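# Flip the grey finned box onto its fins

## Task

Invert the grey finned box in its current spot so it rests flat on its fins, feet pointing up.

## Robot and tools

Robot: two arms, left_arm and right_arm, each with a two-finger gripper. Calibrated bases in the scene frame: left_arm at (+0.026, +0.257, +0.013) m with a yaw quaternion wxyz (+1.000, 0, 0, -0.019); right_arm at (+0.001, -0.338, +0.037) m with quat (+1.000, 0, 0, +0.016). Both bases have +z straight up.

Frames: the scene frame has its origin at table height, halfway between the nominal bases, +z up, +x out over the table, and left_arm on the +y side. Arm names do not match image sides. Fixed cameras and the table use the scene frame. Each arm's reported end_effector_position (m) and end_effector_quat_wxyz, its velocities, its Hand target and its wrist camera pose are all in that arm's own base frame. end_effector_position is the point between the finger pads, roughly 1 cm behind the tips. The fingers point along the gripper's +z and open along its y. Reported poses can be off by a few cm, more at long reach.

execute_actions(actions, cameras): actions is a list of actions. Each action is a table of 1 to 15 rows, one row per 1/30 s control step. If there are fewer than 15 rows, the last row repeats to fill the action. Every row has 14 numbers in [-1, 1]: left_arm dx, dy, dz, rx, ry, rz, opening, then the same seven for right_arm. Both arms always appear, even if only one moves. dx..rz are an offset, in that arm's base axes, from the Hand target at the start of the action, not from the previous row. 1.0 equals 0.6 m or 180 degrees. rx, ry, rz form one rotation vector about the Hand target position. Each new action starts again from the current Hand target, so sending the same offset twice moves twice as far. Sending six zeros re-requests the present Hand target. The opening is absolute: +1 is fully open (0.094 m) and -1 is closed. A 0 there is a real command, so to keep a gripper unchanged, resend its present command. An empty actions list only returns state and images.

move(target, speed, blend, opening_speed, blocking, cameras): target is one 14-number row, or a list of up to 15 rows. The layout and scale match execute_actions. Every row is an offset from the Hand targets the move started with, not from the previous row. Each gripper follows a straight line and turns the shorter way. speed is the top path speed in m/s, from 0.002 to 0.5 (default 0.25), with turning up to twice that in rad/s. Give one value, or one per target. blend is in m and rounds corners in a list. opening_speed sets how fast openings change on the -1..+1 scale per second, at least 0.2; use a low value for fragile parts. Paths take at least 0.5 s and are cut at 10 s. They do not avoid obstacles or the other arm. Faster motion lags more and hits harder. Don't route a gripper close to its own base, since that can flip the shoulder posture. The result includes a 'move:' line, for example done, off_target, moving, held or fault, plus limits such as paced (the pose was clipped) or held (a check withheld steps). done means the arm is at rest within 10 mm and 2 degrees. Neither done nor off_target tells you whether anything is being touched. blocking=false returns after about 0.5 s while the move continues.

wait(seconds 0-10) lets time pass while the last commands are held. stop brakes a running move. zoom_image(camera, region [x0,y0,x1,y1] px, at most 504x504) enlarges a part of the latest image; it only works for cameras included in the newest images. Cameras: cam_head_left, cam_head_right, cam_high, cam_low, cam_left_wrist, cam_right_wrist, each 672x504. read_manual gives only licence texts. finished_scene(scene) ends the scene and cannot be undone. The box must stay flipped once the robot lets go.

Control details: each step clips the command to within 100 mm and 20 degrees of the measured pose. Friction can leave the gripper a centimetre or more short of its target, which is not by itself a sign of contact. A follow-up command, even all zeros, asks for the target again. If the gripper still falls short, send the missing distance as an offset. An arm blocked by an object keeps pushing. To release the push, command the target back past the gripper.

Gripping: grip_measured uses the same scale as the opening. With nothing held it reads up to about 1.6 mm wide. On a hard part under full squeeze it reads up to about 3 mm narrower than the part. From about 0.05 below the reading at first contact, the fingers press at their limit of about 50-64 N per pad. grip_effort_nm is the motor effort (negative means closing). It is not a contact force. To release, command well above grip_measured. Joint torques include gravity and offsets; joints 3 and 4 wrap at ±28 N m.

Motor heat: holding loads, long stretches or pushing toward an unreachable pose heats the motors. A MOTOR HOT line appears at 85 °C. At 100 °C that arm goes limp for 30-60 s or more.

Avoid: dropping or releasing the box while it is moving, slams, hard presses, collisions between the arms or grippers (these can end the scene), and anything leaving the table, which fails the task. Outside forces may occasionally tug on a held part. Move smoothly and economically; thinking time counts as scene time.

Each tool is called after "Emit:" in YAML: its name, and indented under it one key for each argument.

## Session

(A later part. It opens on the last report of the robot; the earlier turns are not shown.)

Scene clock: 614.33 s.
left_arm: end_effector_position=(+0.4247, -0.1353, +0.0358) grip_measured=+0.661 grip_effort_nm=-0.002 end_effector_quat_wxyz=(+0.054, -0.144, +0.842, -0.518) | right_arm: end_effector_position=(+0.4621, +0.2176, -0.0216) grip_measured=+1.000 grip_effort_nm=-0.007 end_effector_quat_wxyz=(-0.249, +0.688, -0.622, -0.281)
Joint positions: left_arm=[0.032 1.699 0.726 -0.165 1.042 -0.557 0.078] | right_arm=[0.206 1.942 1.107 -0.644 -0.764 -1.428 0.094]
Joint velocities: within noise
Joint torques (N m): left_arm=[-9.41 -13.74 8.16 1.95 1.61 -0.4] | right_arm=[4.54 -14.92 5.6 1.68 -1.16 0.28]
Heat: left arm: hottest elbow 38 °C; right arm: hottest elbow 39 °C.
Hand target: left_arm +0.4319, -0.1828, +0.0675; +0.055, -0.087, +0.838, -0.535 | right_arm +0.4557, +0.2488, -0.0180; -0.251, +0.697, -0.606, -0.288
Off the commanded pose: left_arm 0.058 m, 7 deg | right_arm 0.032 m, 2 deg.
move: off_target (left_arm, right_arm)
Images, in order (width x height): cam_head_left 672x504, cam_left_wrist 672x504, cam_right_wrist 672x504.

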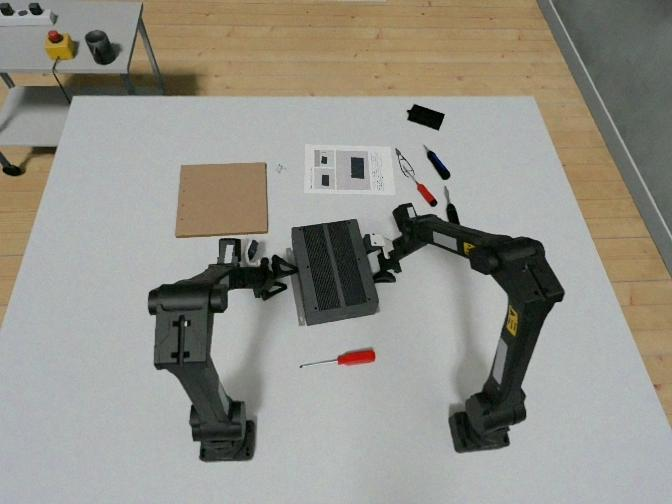

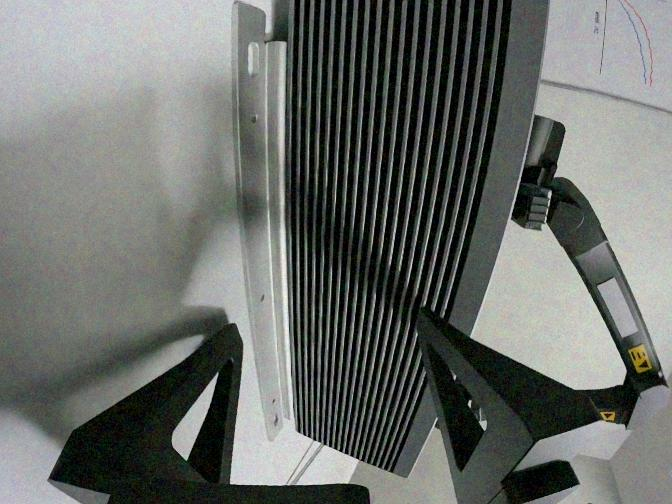

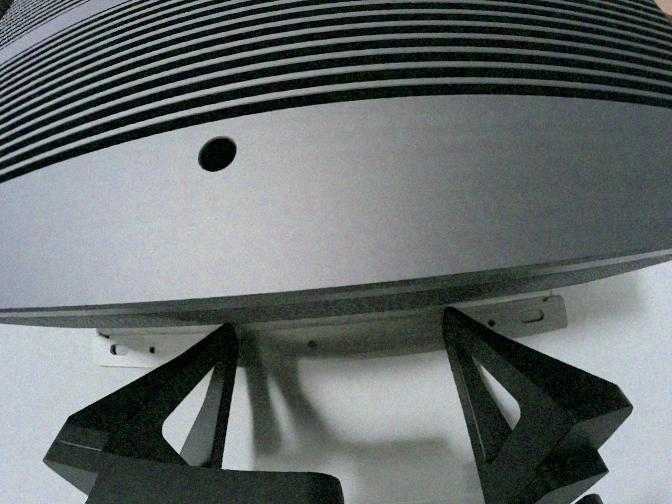

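Emit:
move:
  target: [0.004, -0.02, 0.04, 0, 0, 0, 0.66, -0.002, 0.0165, 0, 0, 0, 0, 1]
  speed: 0.04
  cameras: ["cam_left_wrist", "cam_right_wrist", "cam_head_left"]

Scene clock: 626.33 s.
left_arm: end_effector_position=(+0.4255, -0.1381, +0.0412) grip_measured=+0.660 grip_effort_nm=0.017 end_effector_quat_wxyz=(+0.043, -0.174, +0.845, -0.503) | right_arm: end_effector_position=(+0.4625, +0.2162, -0.0217) grip_measured=+1.000 grip_effort_nm=-0.012 end_effector_quat_wxyz=(-0.247, +0.686, -0.626, -0.275)
Joint positions: left_arm=[0.016 1.668 0.726 -0.183 0.997 -0.636 0.078] | right_arm=[0.206 1.937 1.102 -0.637 -0.753 -1.417 0.094]
Joint velocities: within noise
Joint torques (N m): left_arm=[-10.17 -15.38 9.31 1.69 2.91 -0.09] | right_arm=[5.66 -14.51 5.64 2 -1.59 0.45]
Heat: left arm: hottest elbow 38 °C; right arm: hottest elbow 39 °C.
Hand target: left_arm +0.4343, -0.1949, +0.0916; +0.055, -0.087, +0.838, -0.535 | right_arm +0.4545, +0.2587, -0.0180; -0.251, +0.697, -0.606, -0.288
Off the commanded pose: left_arm 0.076 m, 11 deg | right_arm 0.043 m, 3 deg.
move: off_target (left_arm, right_arm)
Images, in order (width x height): cam_head_left 672x504, cam_left_wrist 672x504, cam_right_wrist 672x504.

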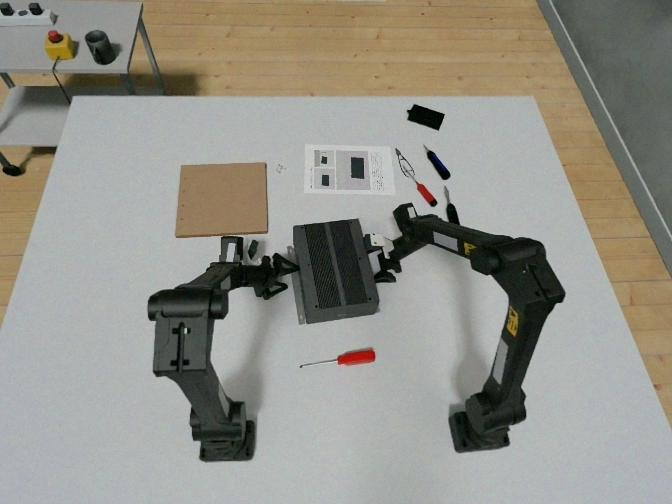

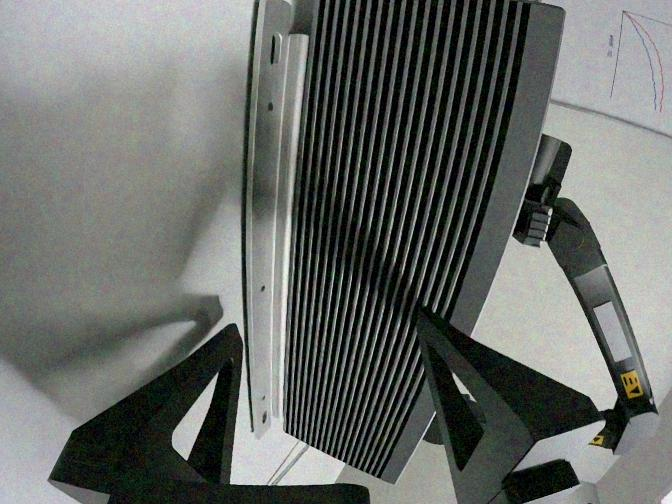

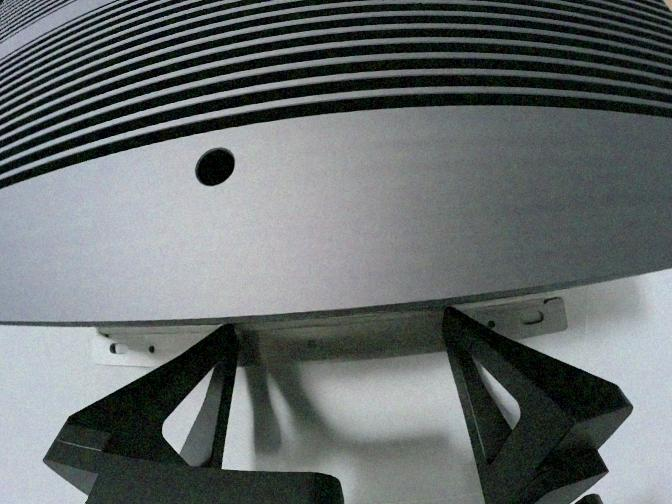

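Emit:
zoom_image:
  camera: "cam_left_wrist"
  region: [170, 150, 520, 504]

Emit:
zoom_image:
  camera: "cam_head_left"
  region: [200, 190, 440, 350]

Scaled by 1.424 from the camera's 672x504 image, which has a finer 960x720 frame.

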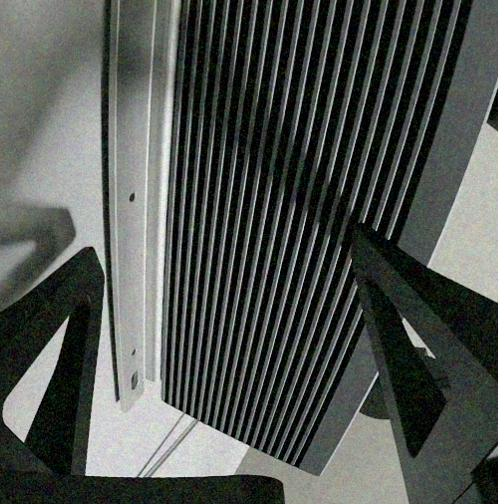

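Scaled by 2.100.

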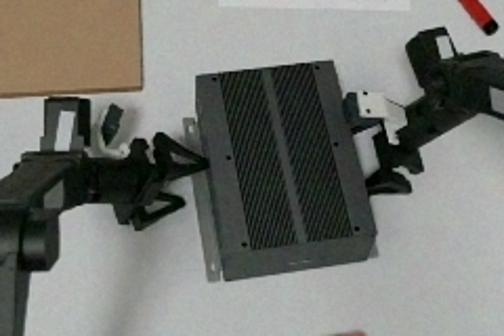

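Emit:
move:
  target: [0.003, -0.014, 0.045, 0, 0, 0, 0.66, -0.001, 0.006, 0, 0, 0, 0, 1]
  speed: 0.04
  cameras: ["cam_left_wrist", "cam_right_wrist", "cam_head_left"]

Emit:
zoom_image:
  camera: "cam_left_wrist"
  region: [170, 150, 520, 504]

Scene clock: 642.13 s.
left_arm: end_effector_position=(+0.4211, -0.1460, +0.0585) grip_measured=+0.660 grip_effort_nm=0.017 end_effector_quat_wxyz=(+0.034, -0.184, +0.846, -0.499) | right_arm: end_effector_position=(+0.4629, +0.2156, -0.0212) grip_measured=+1.000 grip_effort_nm=-0.012 end_effector_quat_wxyz=(-0.247, +0.687, -0.627, -0.272)
Joint positions: left_arm=[-0.007 1.61 0.726 -0.228 0.979 -0.683 0.078] | right_arm=[0.206 1.933 1.1 -0.634 -0.747 -1.414 0.094]
Joint velocities: within noise
Joint torques (N m): left_arm=[-9.93 -15.15 11.3 1.61 3.17 0.01] | right_arm=[6.48 -14.62 5.75 2.1 -1.79 0.49]
Heat: left arm: hottest elbow 39 °C; right arm: hottest elbow 38 °C.
Hand target: left_arm +0.4361, -0.2032, +0.1186; +0.055, -0.087, +0.838, -0.535 | right_arm +0.4539, +0.2623, -0.0179; -0.251, +0.697, -0.607, -0.288
Off the commanded pose: left_arm 0.084 m, 12 deg | right_arm 0.048 m, 3 deg.
move: off_target (left_arm, right_arm)
Images, in order (width x height): cam_head_left 672x504, cam_left_wrist 672x504, cam_right_wrist 672x504.

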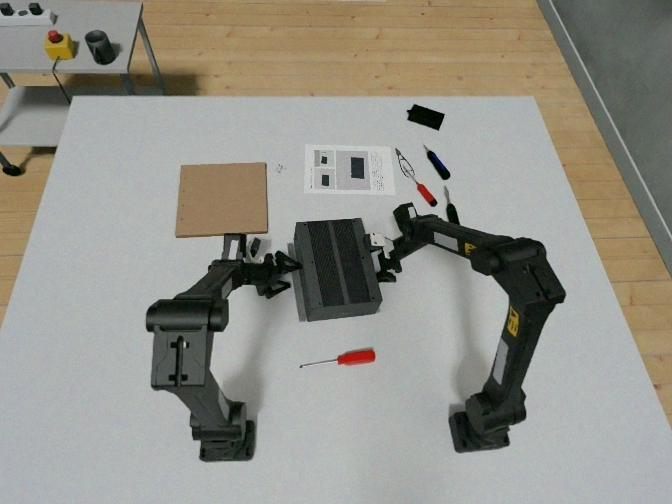

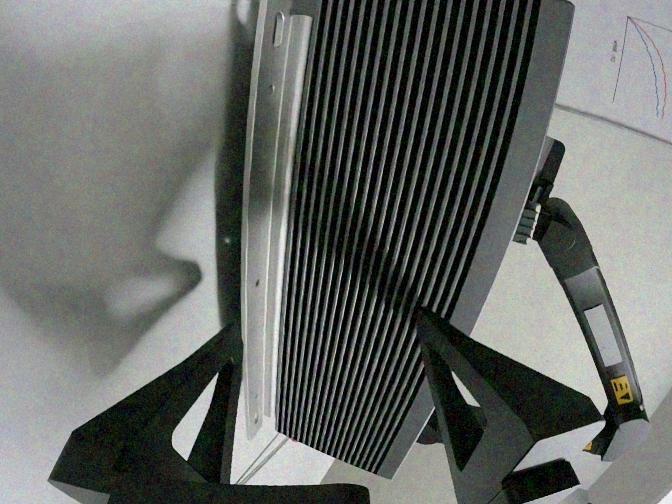

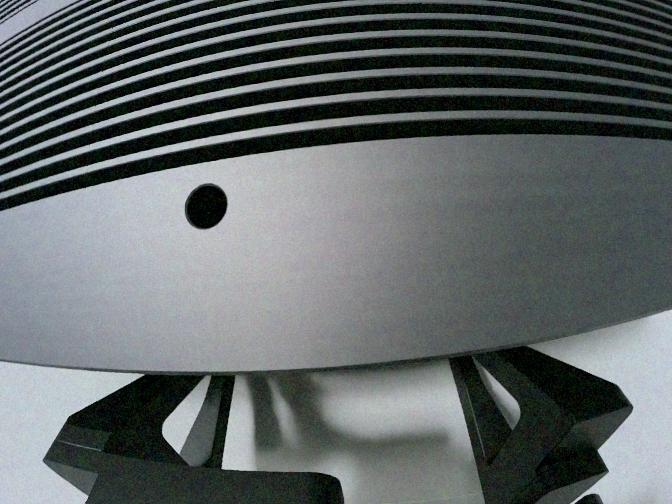

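Scaled by 1.424 from the camera's 672x504 image, which has a finer 960x720 frame.

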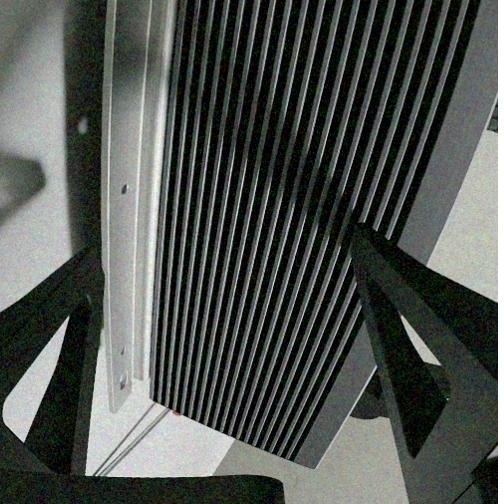

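Emit:
move:
  target: [0.003, -0.014, 0.04, 0, 0, 0, 1.0, 0, 0, 0, 0, 0, 0, 1]
  speed: 0.04
  opening_speed: 0.4
  cameras: ["cam_left_wrist", "cam_right_wrist"]

Emit:
zoom_image:
  camera: "cam_left_wrist"
  region: [170, 150, 520, 504]

Scene clock: 661.57 s.
left_arm: end_effector_position=(+0.4188, -0.1772, +0.0945) grip_measured=+0.998 grip_effort_nm=0.076 end_effector_quat_wxyz=(+0.039, -0.138, +0.851, -0.506) | right_arm: end_effector_position=(+0.4638, +0.2196, -0.0209) grip_measured=+1.000 grip_effort_nm=-0.002 end_effector_quat_wxyz=(-0.248, +0.687, -0.629, -0.268)
Joint positions: left_arm=[-0.08 1.537 0.756 -0.277 0.979 -0.68 0.094] | right_arm=[0.216 1.931 1.099 -0.618 -0.739 -1.397 0.094]
Joint velocities: within noise
Joint torques (N m): left_arm=[-5.89 -12.51 12.51 1.59 2.45 -0.38] | right_arm=[5.48 -14.15 6.05 1.48 -2.04 0.35]
Heat: left arm: hottest wrist yaw 45 °C; right arm: hottest elbow 39 °C.
Hand target: left_arm +0.4379, -0.2116, +0.1426; +0.055, -0.087, +0.838, -0.536 | right_arm +0.4540, +0.2622, -0.0178; -0.251, +0.697, -0.607, -0.288
Off the commanded pose: left_arm 0.062 m, 7 deg | right_arm 0.044 m, 4 deg.
move: off_target (left_arm, right_arm)
Images, in order (width x height): cam_left_wrist 672x504, cam_right_wrist 672x504.

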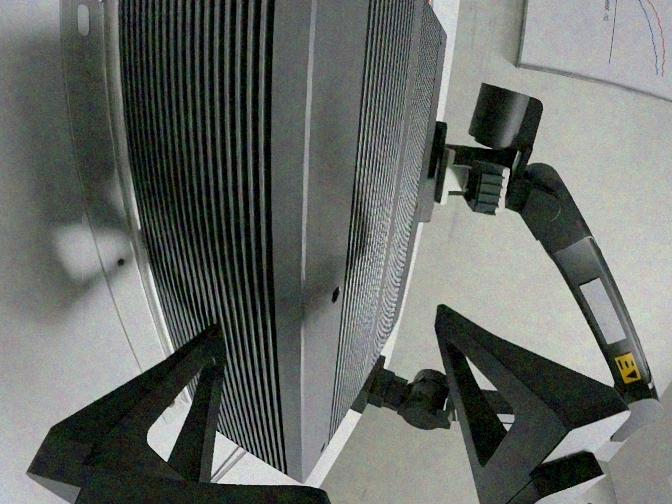

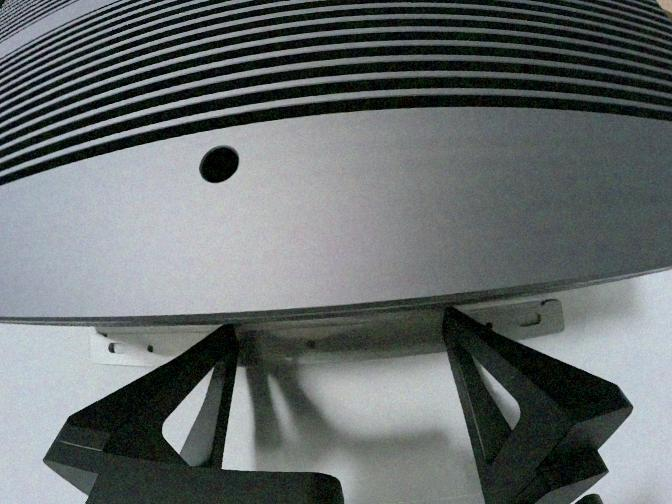

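Scaled by 1.424 from the camera's 672x504 image, which has a finer 960x720 frame.

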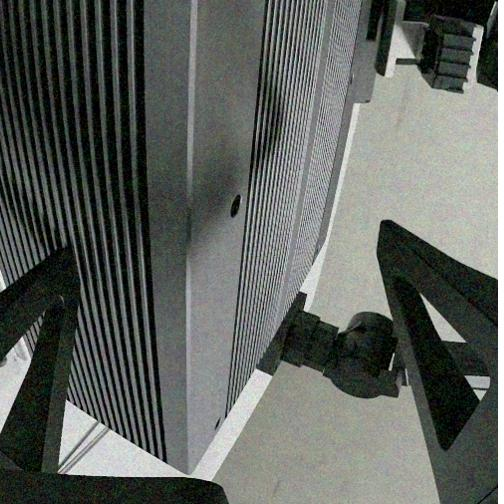

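Emit:
move:
  target:
    - [-0.033, 0.211, -0.071, 0, 0, 0, 1.0, 0, -0.04, 0, 0, 0, 0, 1]
    - [-0.028, 0.19, -0.153, 0.0816, 0.0171, 0, 1.0, 0, -0.04, 0, 0, 0, 0, 1]
  speed: 0.12
  blend: 0.02

Emit:
zoom_image:
  camera: "cam_left_wrist"
  region: [150, 0, 550, 400]

Scene clock: 706.93 s.
left_arm: end_effector_position=(+0.4088, -0.0954, +0.0525) grip_measured=+0.999 grip_effort_nm=0.056 end_effector_quat_wxyz=(+0.041, -0.094, +0.900, -0.423) | right_arm: end_effector_position=(+0.4606, +0.2248, -0.0200) grip_measured=+1.000 grip_effort_nm=-0.012 end_effector_quat_wxyz=(-0.251, +0.694, -0.617, -0.272)
Joint positions: left_arm=[0.09 1.61 0.823 -0.651 0.869 -0.181 0.094] | right_arm=[0.224 1.931 1.097 -0.62 -0.752 -1.417 0.094]
Joint velocities: within noise
Joint torques (N m): left_arm=[-1.55 -8.18 8.53 1.31 0.48 -0.25] | right_arm=[1.14 -14.56 5.75 0.21 -1.74 -0.06]
Heat: left arm: hottest elbow 49 °C; right arm: hottest elbow 38 °C.
Hand target: left_arm +0.4211, -0.0977, +0.0507; +0.043, -0.094, +0.901, -0.422 | right_arm +0.4540, +0.2383, -0.0179; -0.251, +0.697, -0.606, -0.288
Off the commanded pose: left_arm 0.013 m, 0 deg | right_arm 0.015 m, 2 deg.
move: off_target (left_arm, right_arm)

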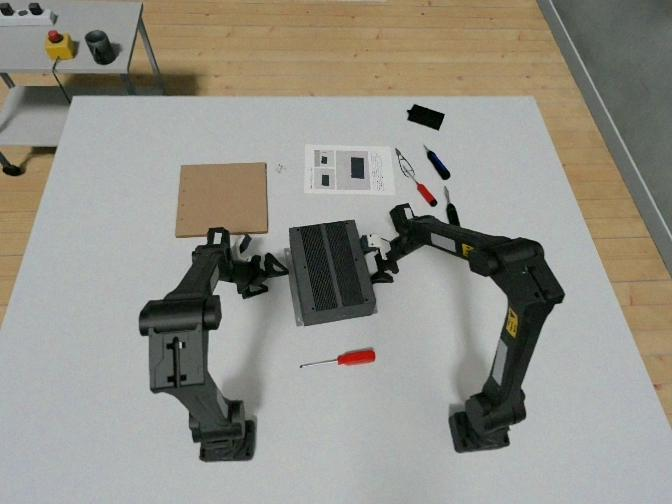

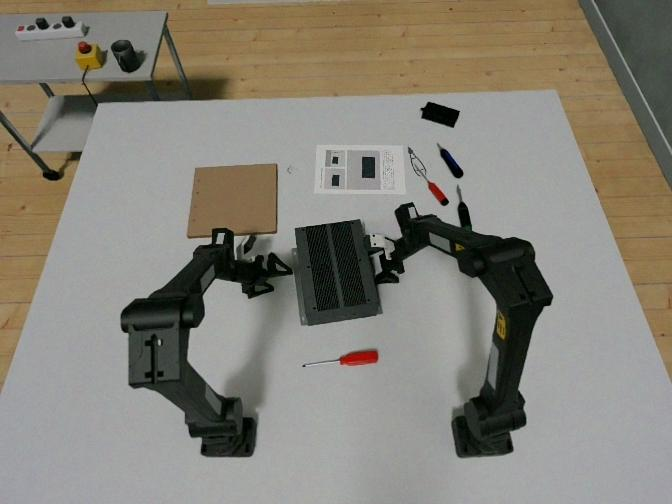

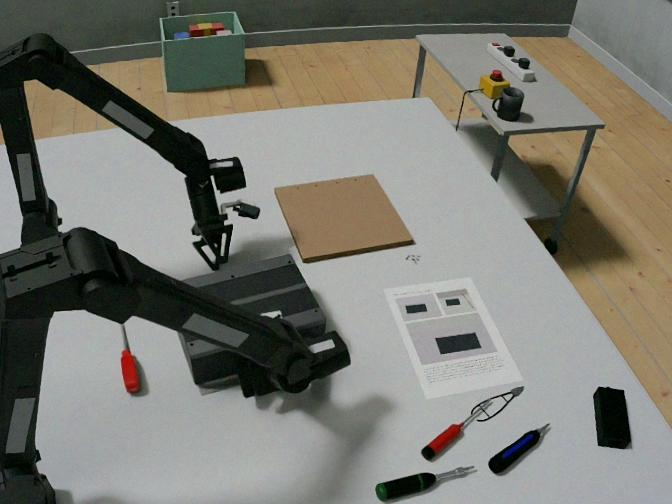

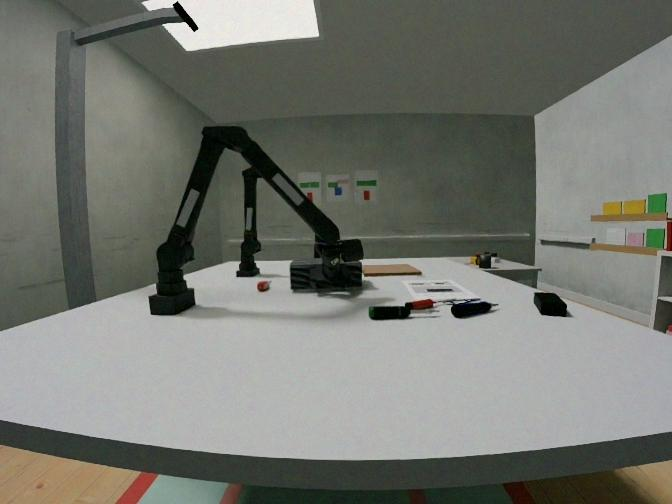

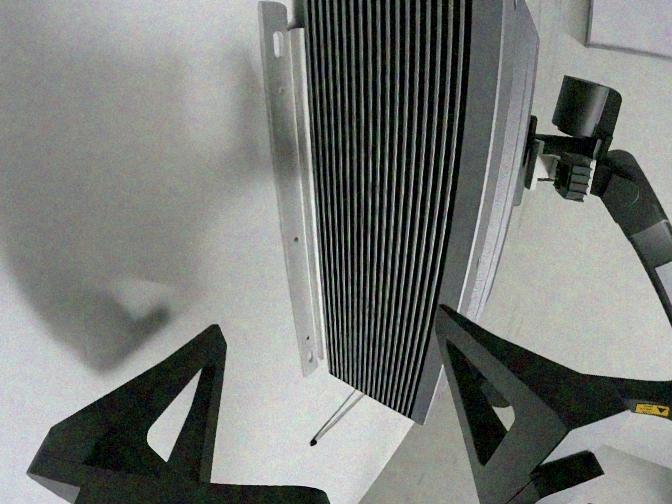

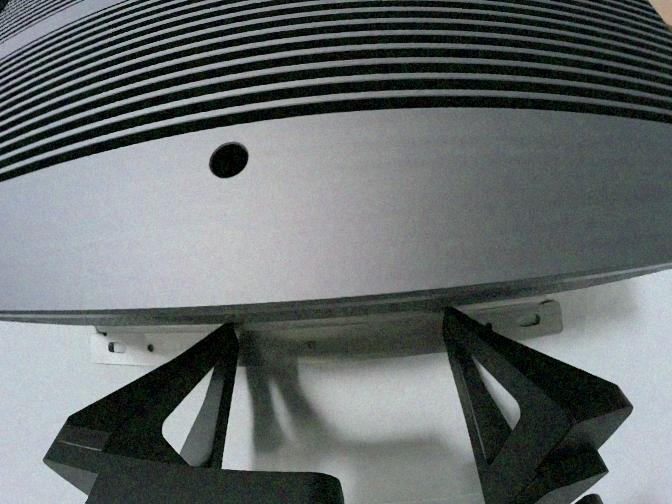

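Scaled by 1.260 from the camera's 672x504 image, which has a finer 960x720 frame.

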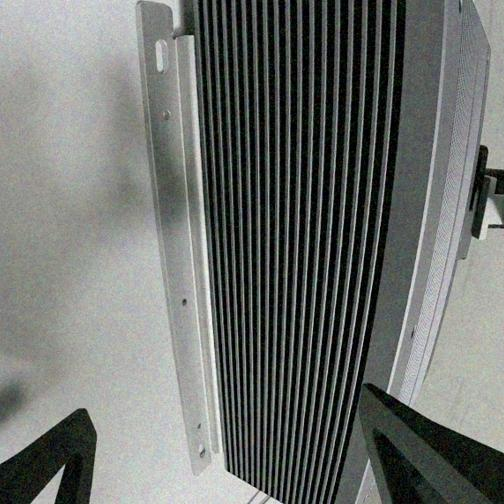

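Emit:
move:
  target:
    - [0.0115, -0.017, -0.0265, 0, 0, 0, 1.0, 0, 0, 0, 0, 0, 0, 1]
    - [0.0215, -0.0655, -0.0265, 0, 0, 0, 1.0, 0, 0, 0, 0, 0, 0, 1]
  speed: 0.04
  cameras: ["cam_left_wrist", "cam_head_left"]

Emit:
zoom_image:
  camera: "cam_left_wrist"
  region: [170, 150, 520, 504]

Scene clock: 724.20 s.
left_arm: end_effector_position=(+0.4252, -0.1143, +0.0351) grip_measured=+0.999 grip_effort_nm=0.061 end_effector_quat_wxyz=(+0.047, -0.109, +0.903, -0.414) | right_arm: end_effector_position=(+0.4606, +0.2248, -0.0200) grip_measured=+1.000 grip_effort_nm=-0.002 end_effector_quat_wxyz=(-0.251, +0.694, -0.617, -0.272)
Joint positions: left_arm=[0.032 1.655 0.823 -0.51 0.836 -0.311 0.094] | right_arm=[0.224 1.931 1.097 -0.62 -0.752 -1.417 0.094]
Joint velocities: within noise
Joint torques (N m): left_arm=[-4.95 -8.88 8.03 2.15 1.01 -0.43] | right_arm=[1.08 -15.27 5.76 0.4 -1.73 -0.03]
Heat: left arm: hottest elbow 46 °C; right arm: hottest elbow 37 °C.
Hand target: left_arm +0.4340, -0.1369, +0.0348; +0.043, -0.094, +0.901, -0.421 | right_arm +0.4540, +0.2383, -0.0179; -0.251, +0.697, -0.606, -0.288
Off the commanded pose: left_arm 0.024 m, 2 deg | right_arm 0.015 m, 2 deg.
move: off_target (left_arm, right_arm)
Images, in order (width x height): cam_head_left 672x504, cam_left_wrist 672x504.

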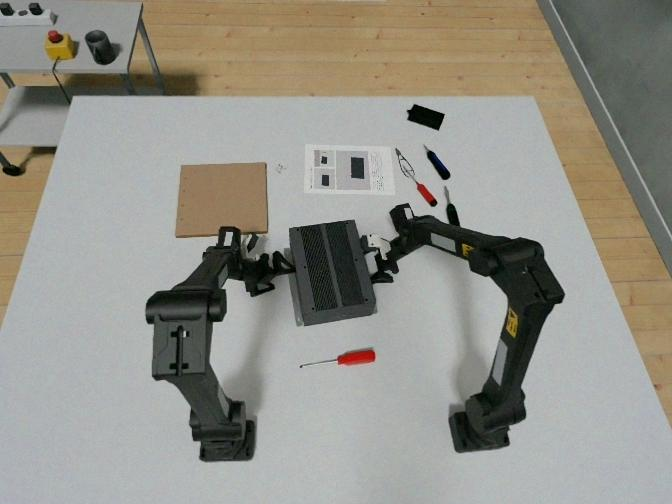

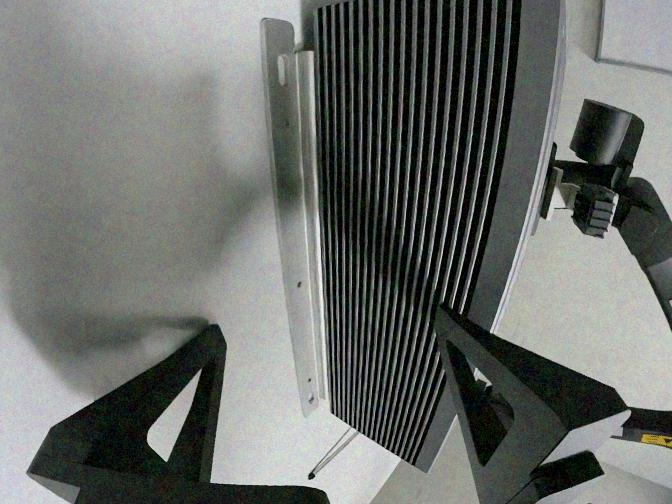

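Scaled by 1.424 from the camera's 672x504 image, which has a finer 960x720 frame.

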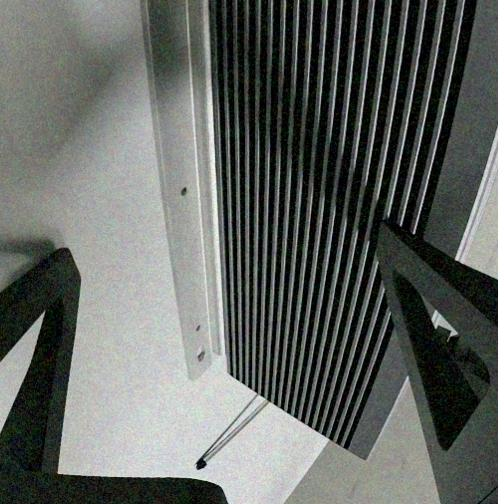

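Emit:
move:
  target:
    - [0.008, -0.04, 0.05, 0, 0, 0, 1.0, -0.004, 0.033, 0, 0, 0, 0, 1]
    - [0.012, -0.057, 0.11, 0, 0, 0, 1.0, -0.005, 0.042, 0, 0, 0, 0, 1]
  speed: 0.04
  blend: 0.01
  cameras: ["cam_left_wrist", "cam_right_wrist"]

Emit:
zoom_image:
  camera: "cam_left_wrist"
  region: [170, 150, 520, 504]

Scene clock: 734.33 s.
left_arm: end_effector_position=(+0.4172, -0.1152, +0.0414) grip_measured=+0.999 grip_effort_nm=0.066 end_effector_quat_wxyz=(+0.009, -0.177, +0.908, -0.380) | right_arm: end_effector_position=(+0.4606, +0.2246, -0.0208) grip_measured=+1.000 grip_effort_nm=-0.012 end_effector_quat_wxyz=(-0.250, +0.689, -0.624, -0.273)
Joint positions: left_arm=[0.008 1.615 0.83 -0.586 0.759 -0.456 0.094] | right_arm=[0.224 1.931 1.094 -0.613 -0.75 -1.398 0.094]
Joint velocities: within noise
Joint torques (N m): left_arm=[-9.52 -15.91 11.79 0.87 3.38 0.01] | right_arm=[5.54 -14.51 5.64 1.69 -1.57 0.39]
Heat: left arm: hottest elbow 45 °C; right arm: hottest elbow 37 °C.
Hand target: left_arm +0.4413, -0.1711, +0.1010; +0.043, -0.094, +0.901, -0.421 | right_arm +0.4511, +0.2635, -0.0179; -0.251, +0.697, -0.606, -0.288
Off the commanded pose: left_arm 0.085 m, 11 deg | right_arm 0.040 m, 3 deg.
move: off_target (left_arm, right_arm)
Images, in order (width x height): cam_left_wrist 672x504, cam_right_wrist 672x504.

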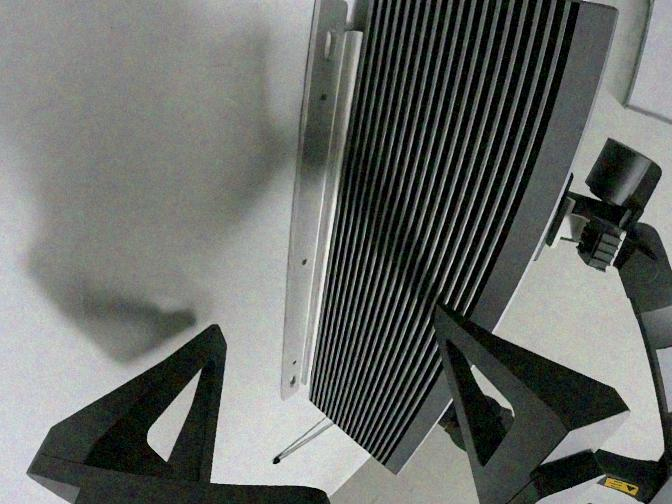

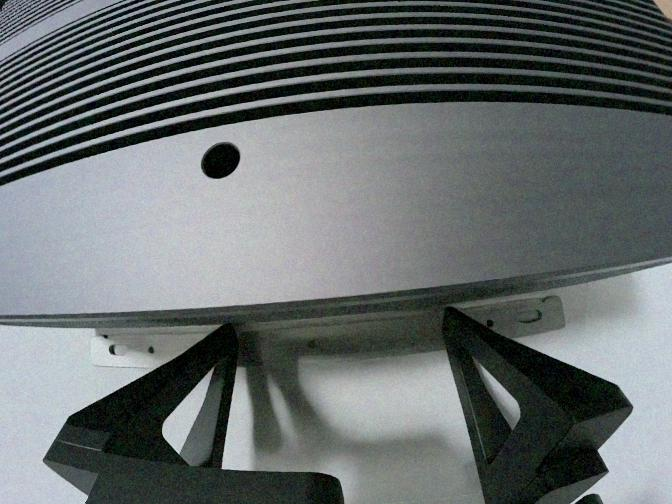

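Scaled by 1.424 from the camera's 672x504 image, which has a finer 960x720 frame.

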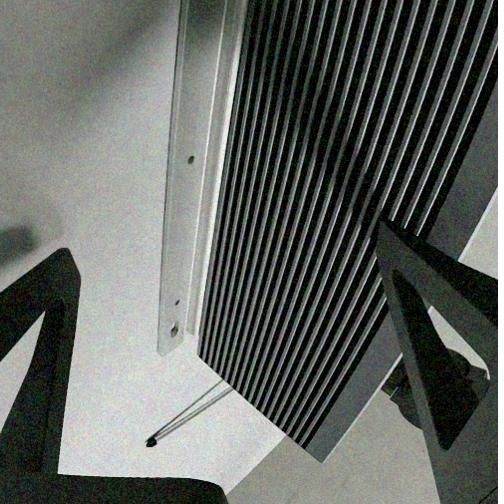

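Emit:
move:
  target: [0.001, -0.005, 0.035, -0.021, -0.045, -0.04, 1.0, -0.001, 0.01, 0, 0, 0, 0, 1]
  speed: 0.06
  cameras: ["cam_left_wrist", "cam_right_wrist"]

Emit:
zoom_image:
  camera: "cam_left_wrist"
  region: [170, 150, 520, 504]

Scene clock: 756.23 s.
left_arm: end_effector_position=(+0.4213, -0.1745, +0.1041) grip_measured=+0.999 grip_effort_nm=0.076 end_effector_quat_wxyz=(+0.050, -0.027, +0.890, -0.452) | right_arm: end_effector_position=(+0.4608, +0.2252, -0.0207) grip_measured=+1.000 grip_effort_nm=-0.012 end_effector_quat_wxyz=(-0.249, +0.687, -0.627, -0.271)
Joint positions: left_arm=[-0.09 1.545 0.882 -0.6 0.908 -0.301 0.094] | right_arm=[0.226 1.928 1.092 -0.606 -0.745 -1.385 0.094]
Joint velocities: within noise
Joint torques (N m): left_arm=[-0.09 -10.23 10.81 1.36 1.04 0.1] | right_arm=[5.6 -14.15 6.05 1.95 -1.76 0.44]
Heat: left arm: hottest wrist yaw 50 °C; right arm: hottest elbow 38 °C.
Hand target: left_arm +0.4418, -0.1741, +0.1218; +0.077, -0.008, +0.885, -0.458 | right_arm +0.4503, +0.2696, -0.0179; -0.251, +0.697, -0.606, -0.288
Off the commanded pose: left_arm 0.027 m, 4 deg | right_arm 0.046 m, 3 deg.
move: off_target (left_arm, right_arm)
Images, in order (width x height): cam_left_wrist 672x504, cam_right_wrist 672x504.

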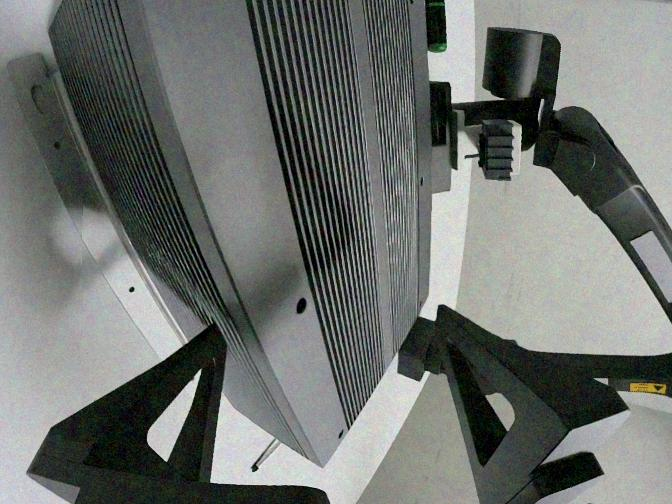

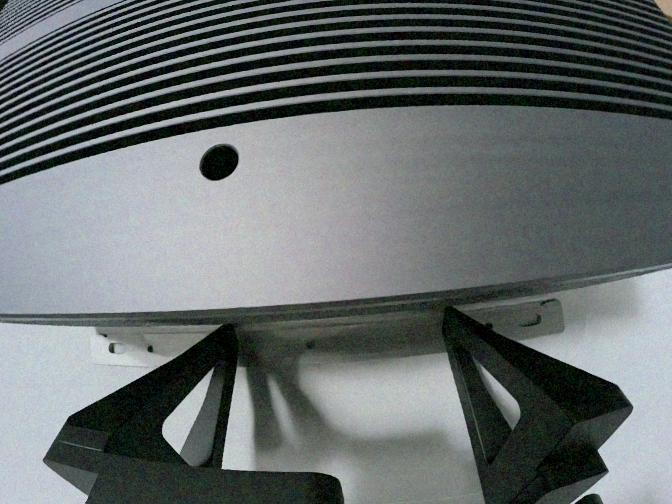

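Scaled by 1.424 from the camera's 672x504 image, which has a finer 960x720 frame.

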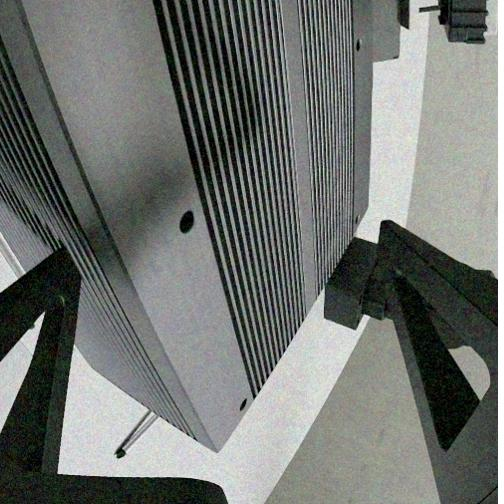

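Emit:
move:
  target: [-0.02, 0.12, 0.03, 0, 0, 0, 1, 0, 0, 0, 0, 0, 0, 1]
  speed: 0.15
  cameras: ["cam_head_left", "cam_high", "cam_left_wrist"]

Scene clock: 813.00 s.
left_arm: end_effector_position=(+0.4156, -0.1057, +0.1246) grip_measured=+0.999 grip_effort_nm=0.076 end_effector_quat_wxyz=(+0.057, -0.020, +0.886, -0.459) | right_arm: end_effector_position=(+0.4607, +0.2251, -0.0208) grip_measured=+1.000 grip_effort_nm=-0.007 end_effector_quat_wxyz=(-0.249, +0.686, -0.627, -0.271)
Joint positions: left_arm=[0.086 1.531 0.933 -0.888 0.959 -0.003 0.094] | right_arm=[0.226 1.928 1.091 -0.605 -0.745 -1.385 0.094]
Joint velocities: within noise
Joint torques (N m): left_arm=[-0.21 -10.52 10.29 0.44 0.75 0.04] | right_arm=[5.95 -14.33 5.85 1.85 -1.7 0.38]
Heat: left arm: hottest elbow 48 °C; right arm: hottest elbow 37 °C.
Hand target: left_arm +0.4299, -0.1021, +0.1400; +0.077, -0.008, +0.885, -0.458 | right_arm +0.4503, +0.2695, -0.0180; -0.251, +0.697, -0.606, -0.288
Off the commanded pose: left_arm 0.021 m, 3 deg | right_arm 0.046 m, 3 deg.
move: off_target (left_arm, right_arm)
Images, in order (width x height): cam_head_left 672x504, cam_high 672x504, cam_left_wrist 672x504.

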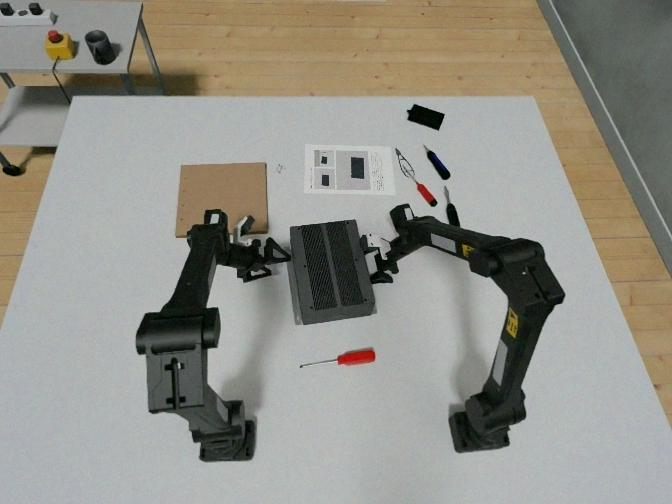

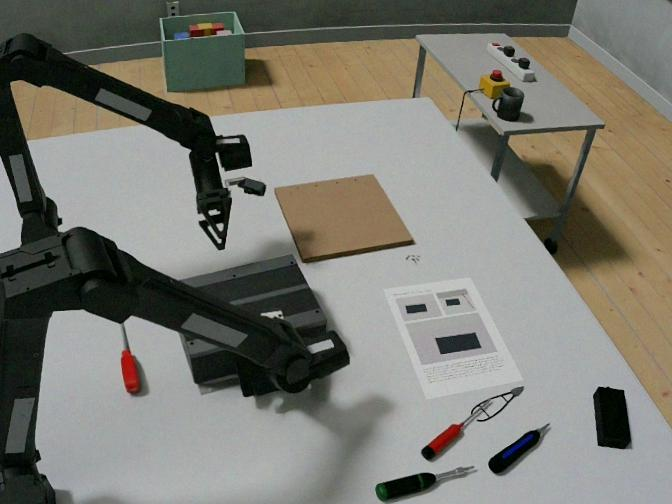

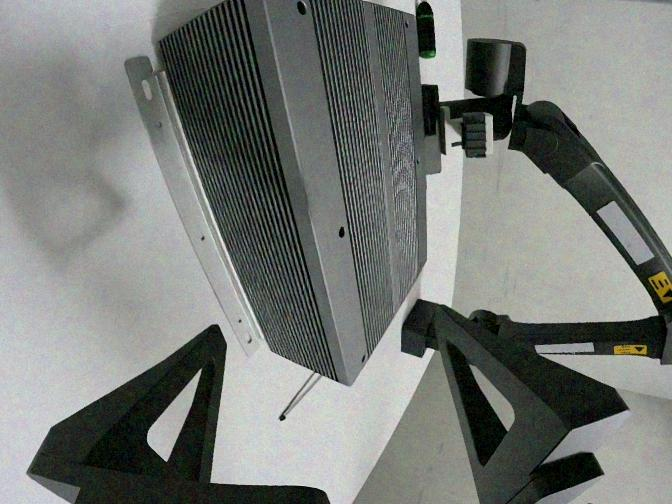

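Emit:
move:
  target: [0.004, 0.018, -0.108, -0.0611, 0.0327, 0.0346, 0.66, 0, 0, 0, 0, 0, 0, 1]
  speed: 0.15
  cameras: ["cam_left_wrist", "cam_head_left"]

Scene clock: 936.57 s.
left_arm: end_effector_position=(+0.4327, -0.0947, +0.0845) grip_measured=+0.663 grip_effort_nm=-0.115 end_effector_quat_wxyz=(+0.063, -0.074, +0.840, -0.534) | right_arm: end_effector_position=(+0.4607, +0.2251, -0.0208) grip_measured=+1.000 grip_effort_nm=-0.012 end_effector_quat_wxyz=(-0.249, +0.686, -0.627, -0.271)
Joint positions: left_arm=[0.144 1.668 0.881 -0.657 1.13 -0.111 0.078] | right_arm=[0.226 1.928 1.091 -0.605 -0.745 -1.385 0.094]
Joint velocities: within noise
Joint torques (N m): left_arm=[0.03 -9.23 5.97 1.33 0.81 -0.24] | right_arm=[6.3 -14.33 5.86 1.74 -1.73 0.42]
Heat: left arm: hottest elbow 46 °C; right arm: hottest elbow 37 °C.
Hand target: left_arm +0.4323, -0.0914, +0.0751; +0.055, -0.087, +0.838, -0.535 | right_arm +0.4503, +0.2695, -0.0180; -0.251, +0.697, -0.606, -0.288
Off the commanded pose: left_arm 0.010 m, 2 deg | right_arm 0.046 m, 3 deg.
move: off_target (right_arm)
Images, in order (width x height): cam_head_left 672x504, cam_left_wrist 672x504.

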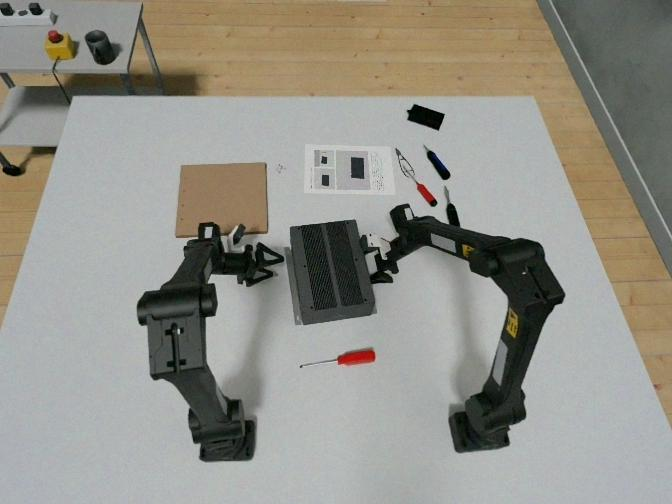

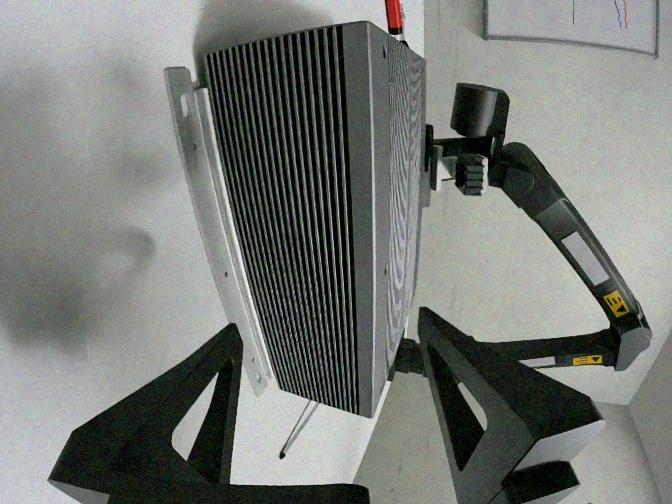

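Emit:
move:
  target:
    - [-0.025, 0, -0.082, 0, 0, 0, 0.66, 0, 0, 0, 0, 0, 0, 1]
    - [-0.014, -0.055, -0.082, 0, 0, 0, 0.66, 0, 0, 0, 0, 0, 0, 1]
  speed: 0.12
  blend: 0.01
  cameras: ["cam_left_wrist", "cam_low"]

Scene clock: 955.27 s.
left_arm: end_effector_position=(+0.4262, -0.1224, +0.0337) grip_measured=+0.663 grip_effort_nm=-0.120 end_effector_quat_wxyz=(+0.063, -0.081, +0.838, -0.536) | right_arm: end_effector_position=(+0.4607, +0.2251, -0.0208) grip_measured=+1.000 grip_effort_nm=-0.012 end_effector_quat_wxyz=(-0.249, +0.686, -0.627, -0.271)
Joint positions: left_arm=[0.078 1.751 0.784 -0.319 1.121 -0.293 0.078] | right_arm=[0.226 1.928 1.091 -0.605 -0.745 -1.385 0.094]
Joint velocities: within noise
Joint torques (N m): left_arm=[-1.14 -9.99 5.03 1.58 0.54 -0.21] | right_arm=[6.01 -13.98 5.85 1.84 -1.73 0.42]
Heat: left arm: hottest elbow 45 °C; right arm: hottest elbow 37 °C.
Hand target: left_arm +0.4238, -0.1243, +0.0259; +0.055, -0.087, +0.838, -0.535 | right_arm +0.4503, +0.2695, -0.0180; -0.251, +0.697, -0.606, -0.288
Off the commanded pose: left_arm 0.008 m, 1 deg | right_arm 0.046 m, 3 deg.
move: off_target (right_arm)
Images, in order (width x height): cam_low 672x504, cam_left_wrist 672x504.

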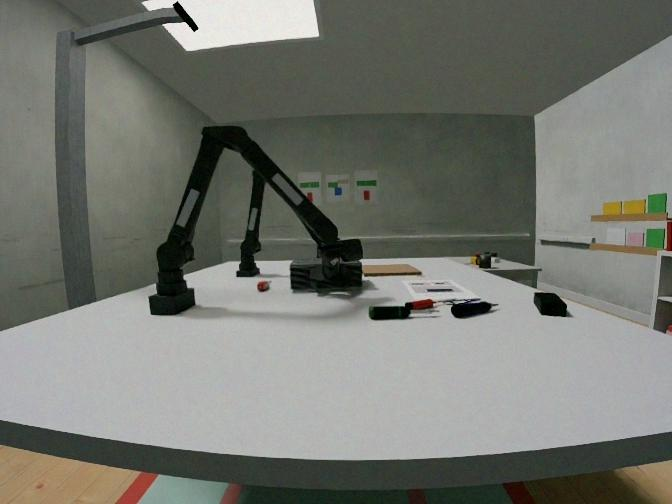

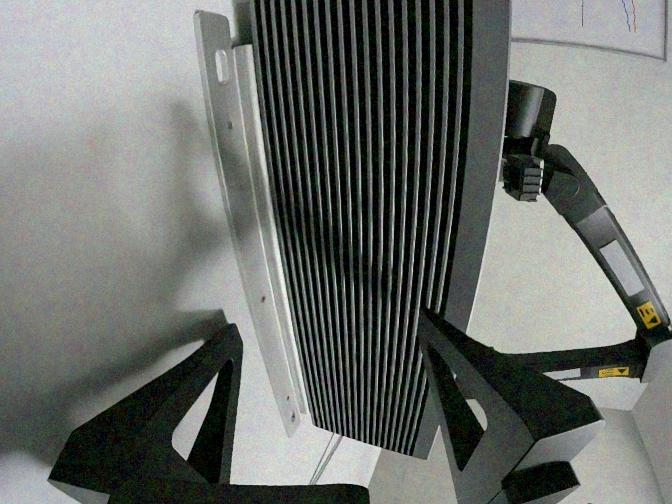

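Emit:
move:
  target:
    - [0.015, -0.0735, 0, 0, 0, 0, 0.66, 0, 0, 0, 0, 0, 0, 1]
    - [0.0208, -0.1013, 0.05, 0, 0, 0, 0.66, 0, 0, 0, 0, 0, 0, 1]
    - [0.0252, -0.1225, 0.0917, 0, 0, 0, 0.66, 0, 0, 0, 0, 0, 0, 1]
  speed: 0.08
  blend: 0.01
  cameras: ["cam_left_wrist", "cam_low"]

Scene clock: 970.83 s.
left_arm: end_effector_position=(+0.4306, -0.1306, +0.0382) grip_measured=+0.660 grip_effort_nm=0.032 end_effector_quat_wxyz=(+0.053, -0.172, +0.843, -0.507) | right_arm: end_effector_position=(+0.4626, +0.2233, -0.0211) grip_measured=+1.000 grip_effort_nm=-0.012 end_effector_quat_wxyz=(-0.246, +0.683, -0.635, -0.266)
Joint positions: left_arm=[0.036 1.685 0.73 -0.162 1.008 -0.621 0.078] | right_arm=[0.225 1.926 1.091 -0.601 -0.731 -1.367 0.094]
Joint velocities: within noise
Joint torques (N m): left_arm=[-12.16 -14.51 9.06 2.22 2.35 -0.33] | right_arm=[5.77 -14.21 5.86 1.72 -2.28 0.21]
Heat: left arm: hottest elbow 43 °C; right arm: hottest elbow 37 °C.
Hand target: left_arm +0.4390, -0.1978, +0.0809; +0.055, -0.087, +0.838, -0.535 | right_arm +0.4503, +0.2695, -0.0180; -0.251, +0.697, -0.607, -0.288
Off the commanded pose: left_arm 0.080 m, 10 deg | right_arm 0.048 m, 4 deg.
move: off_target (left_arm, right_arm)
Images, in order (width x height): cam_low 672x504, cam_left_wrist 672x504.

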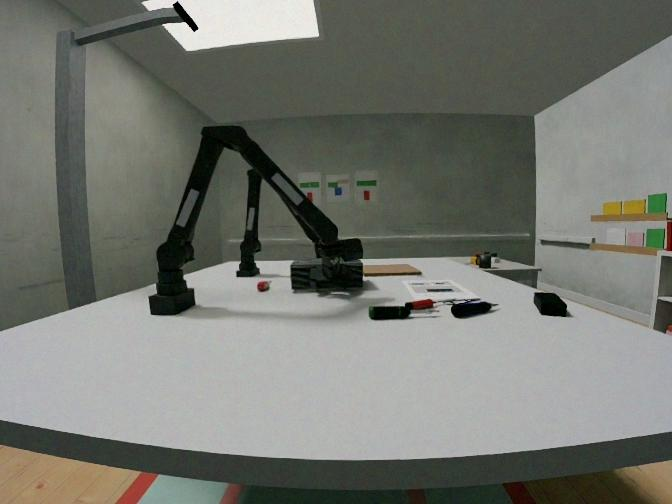

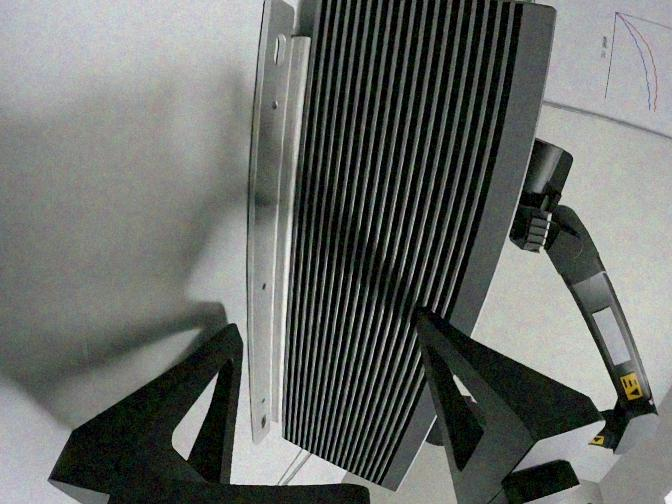

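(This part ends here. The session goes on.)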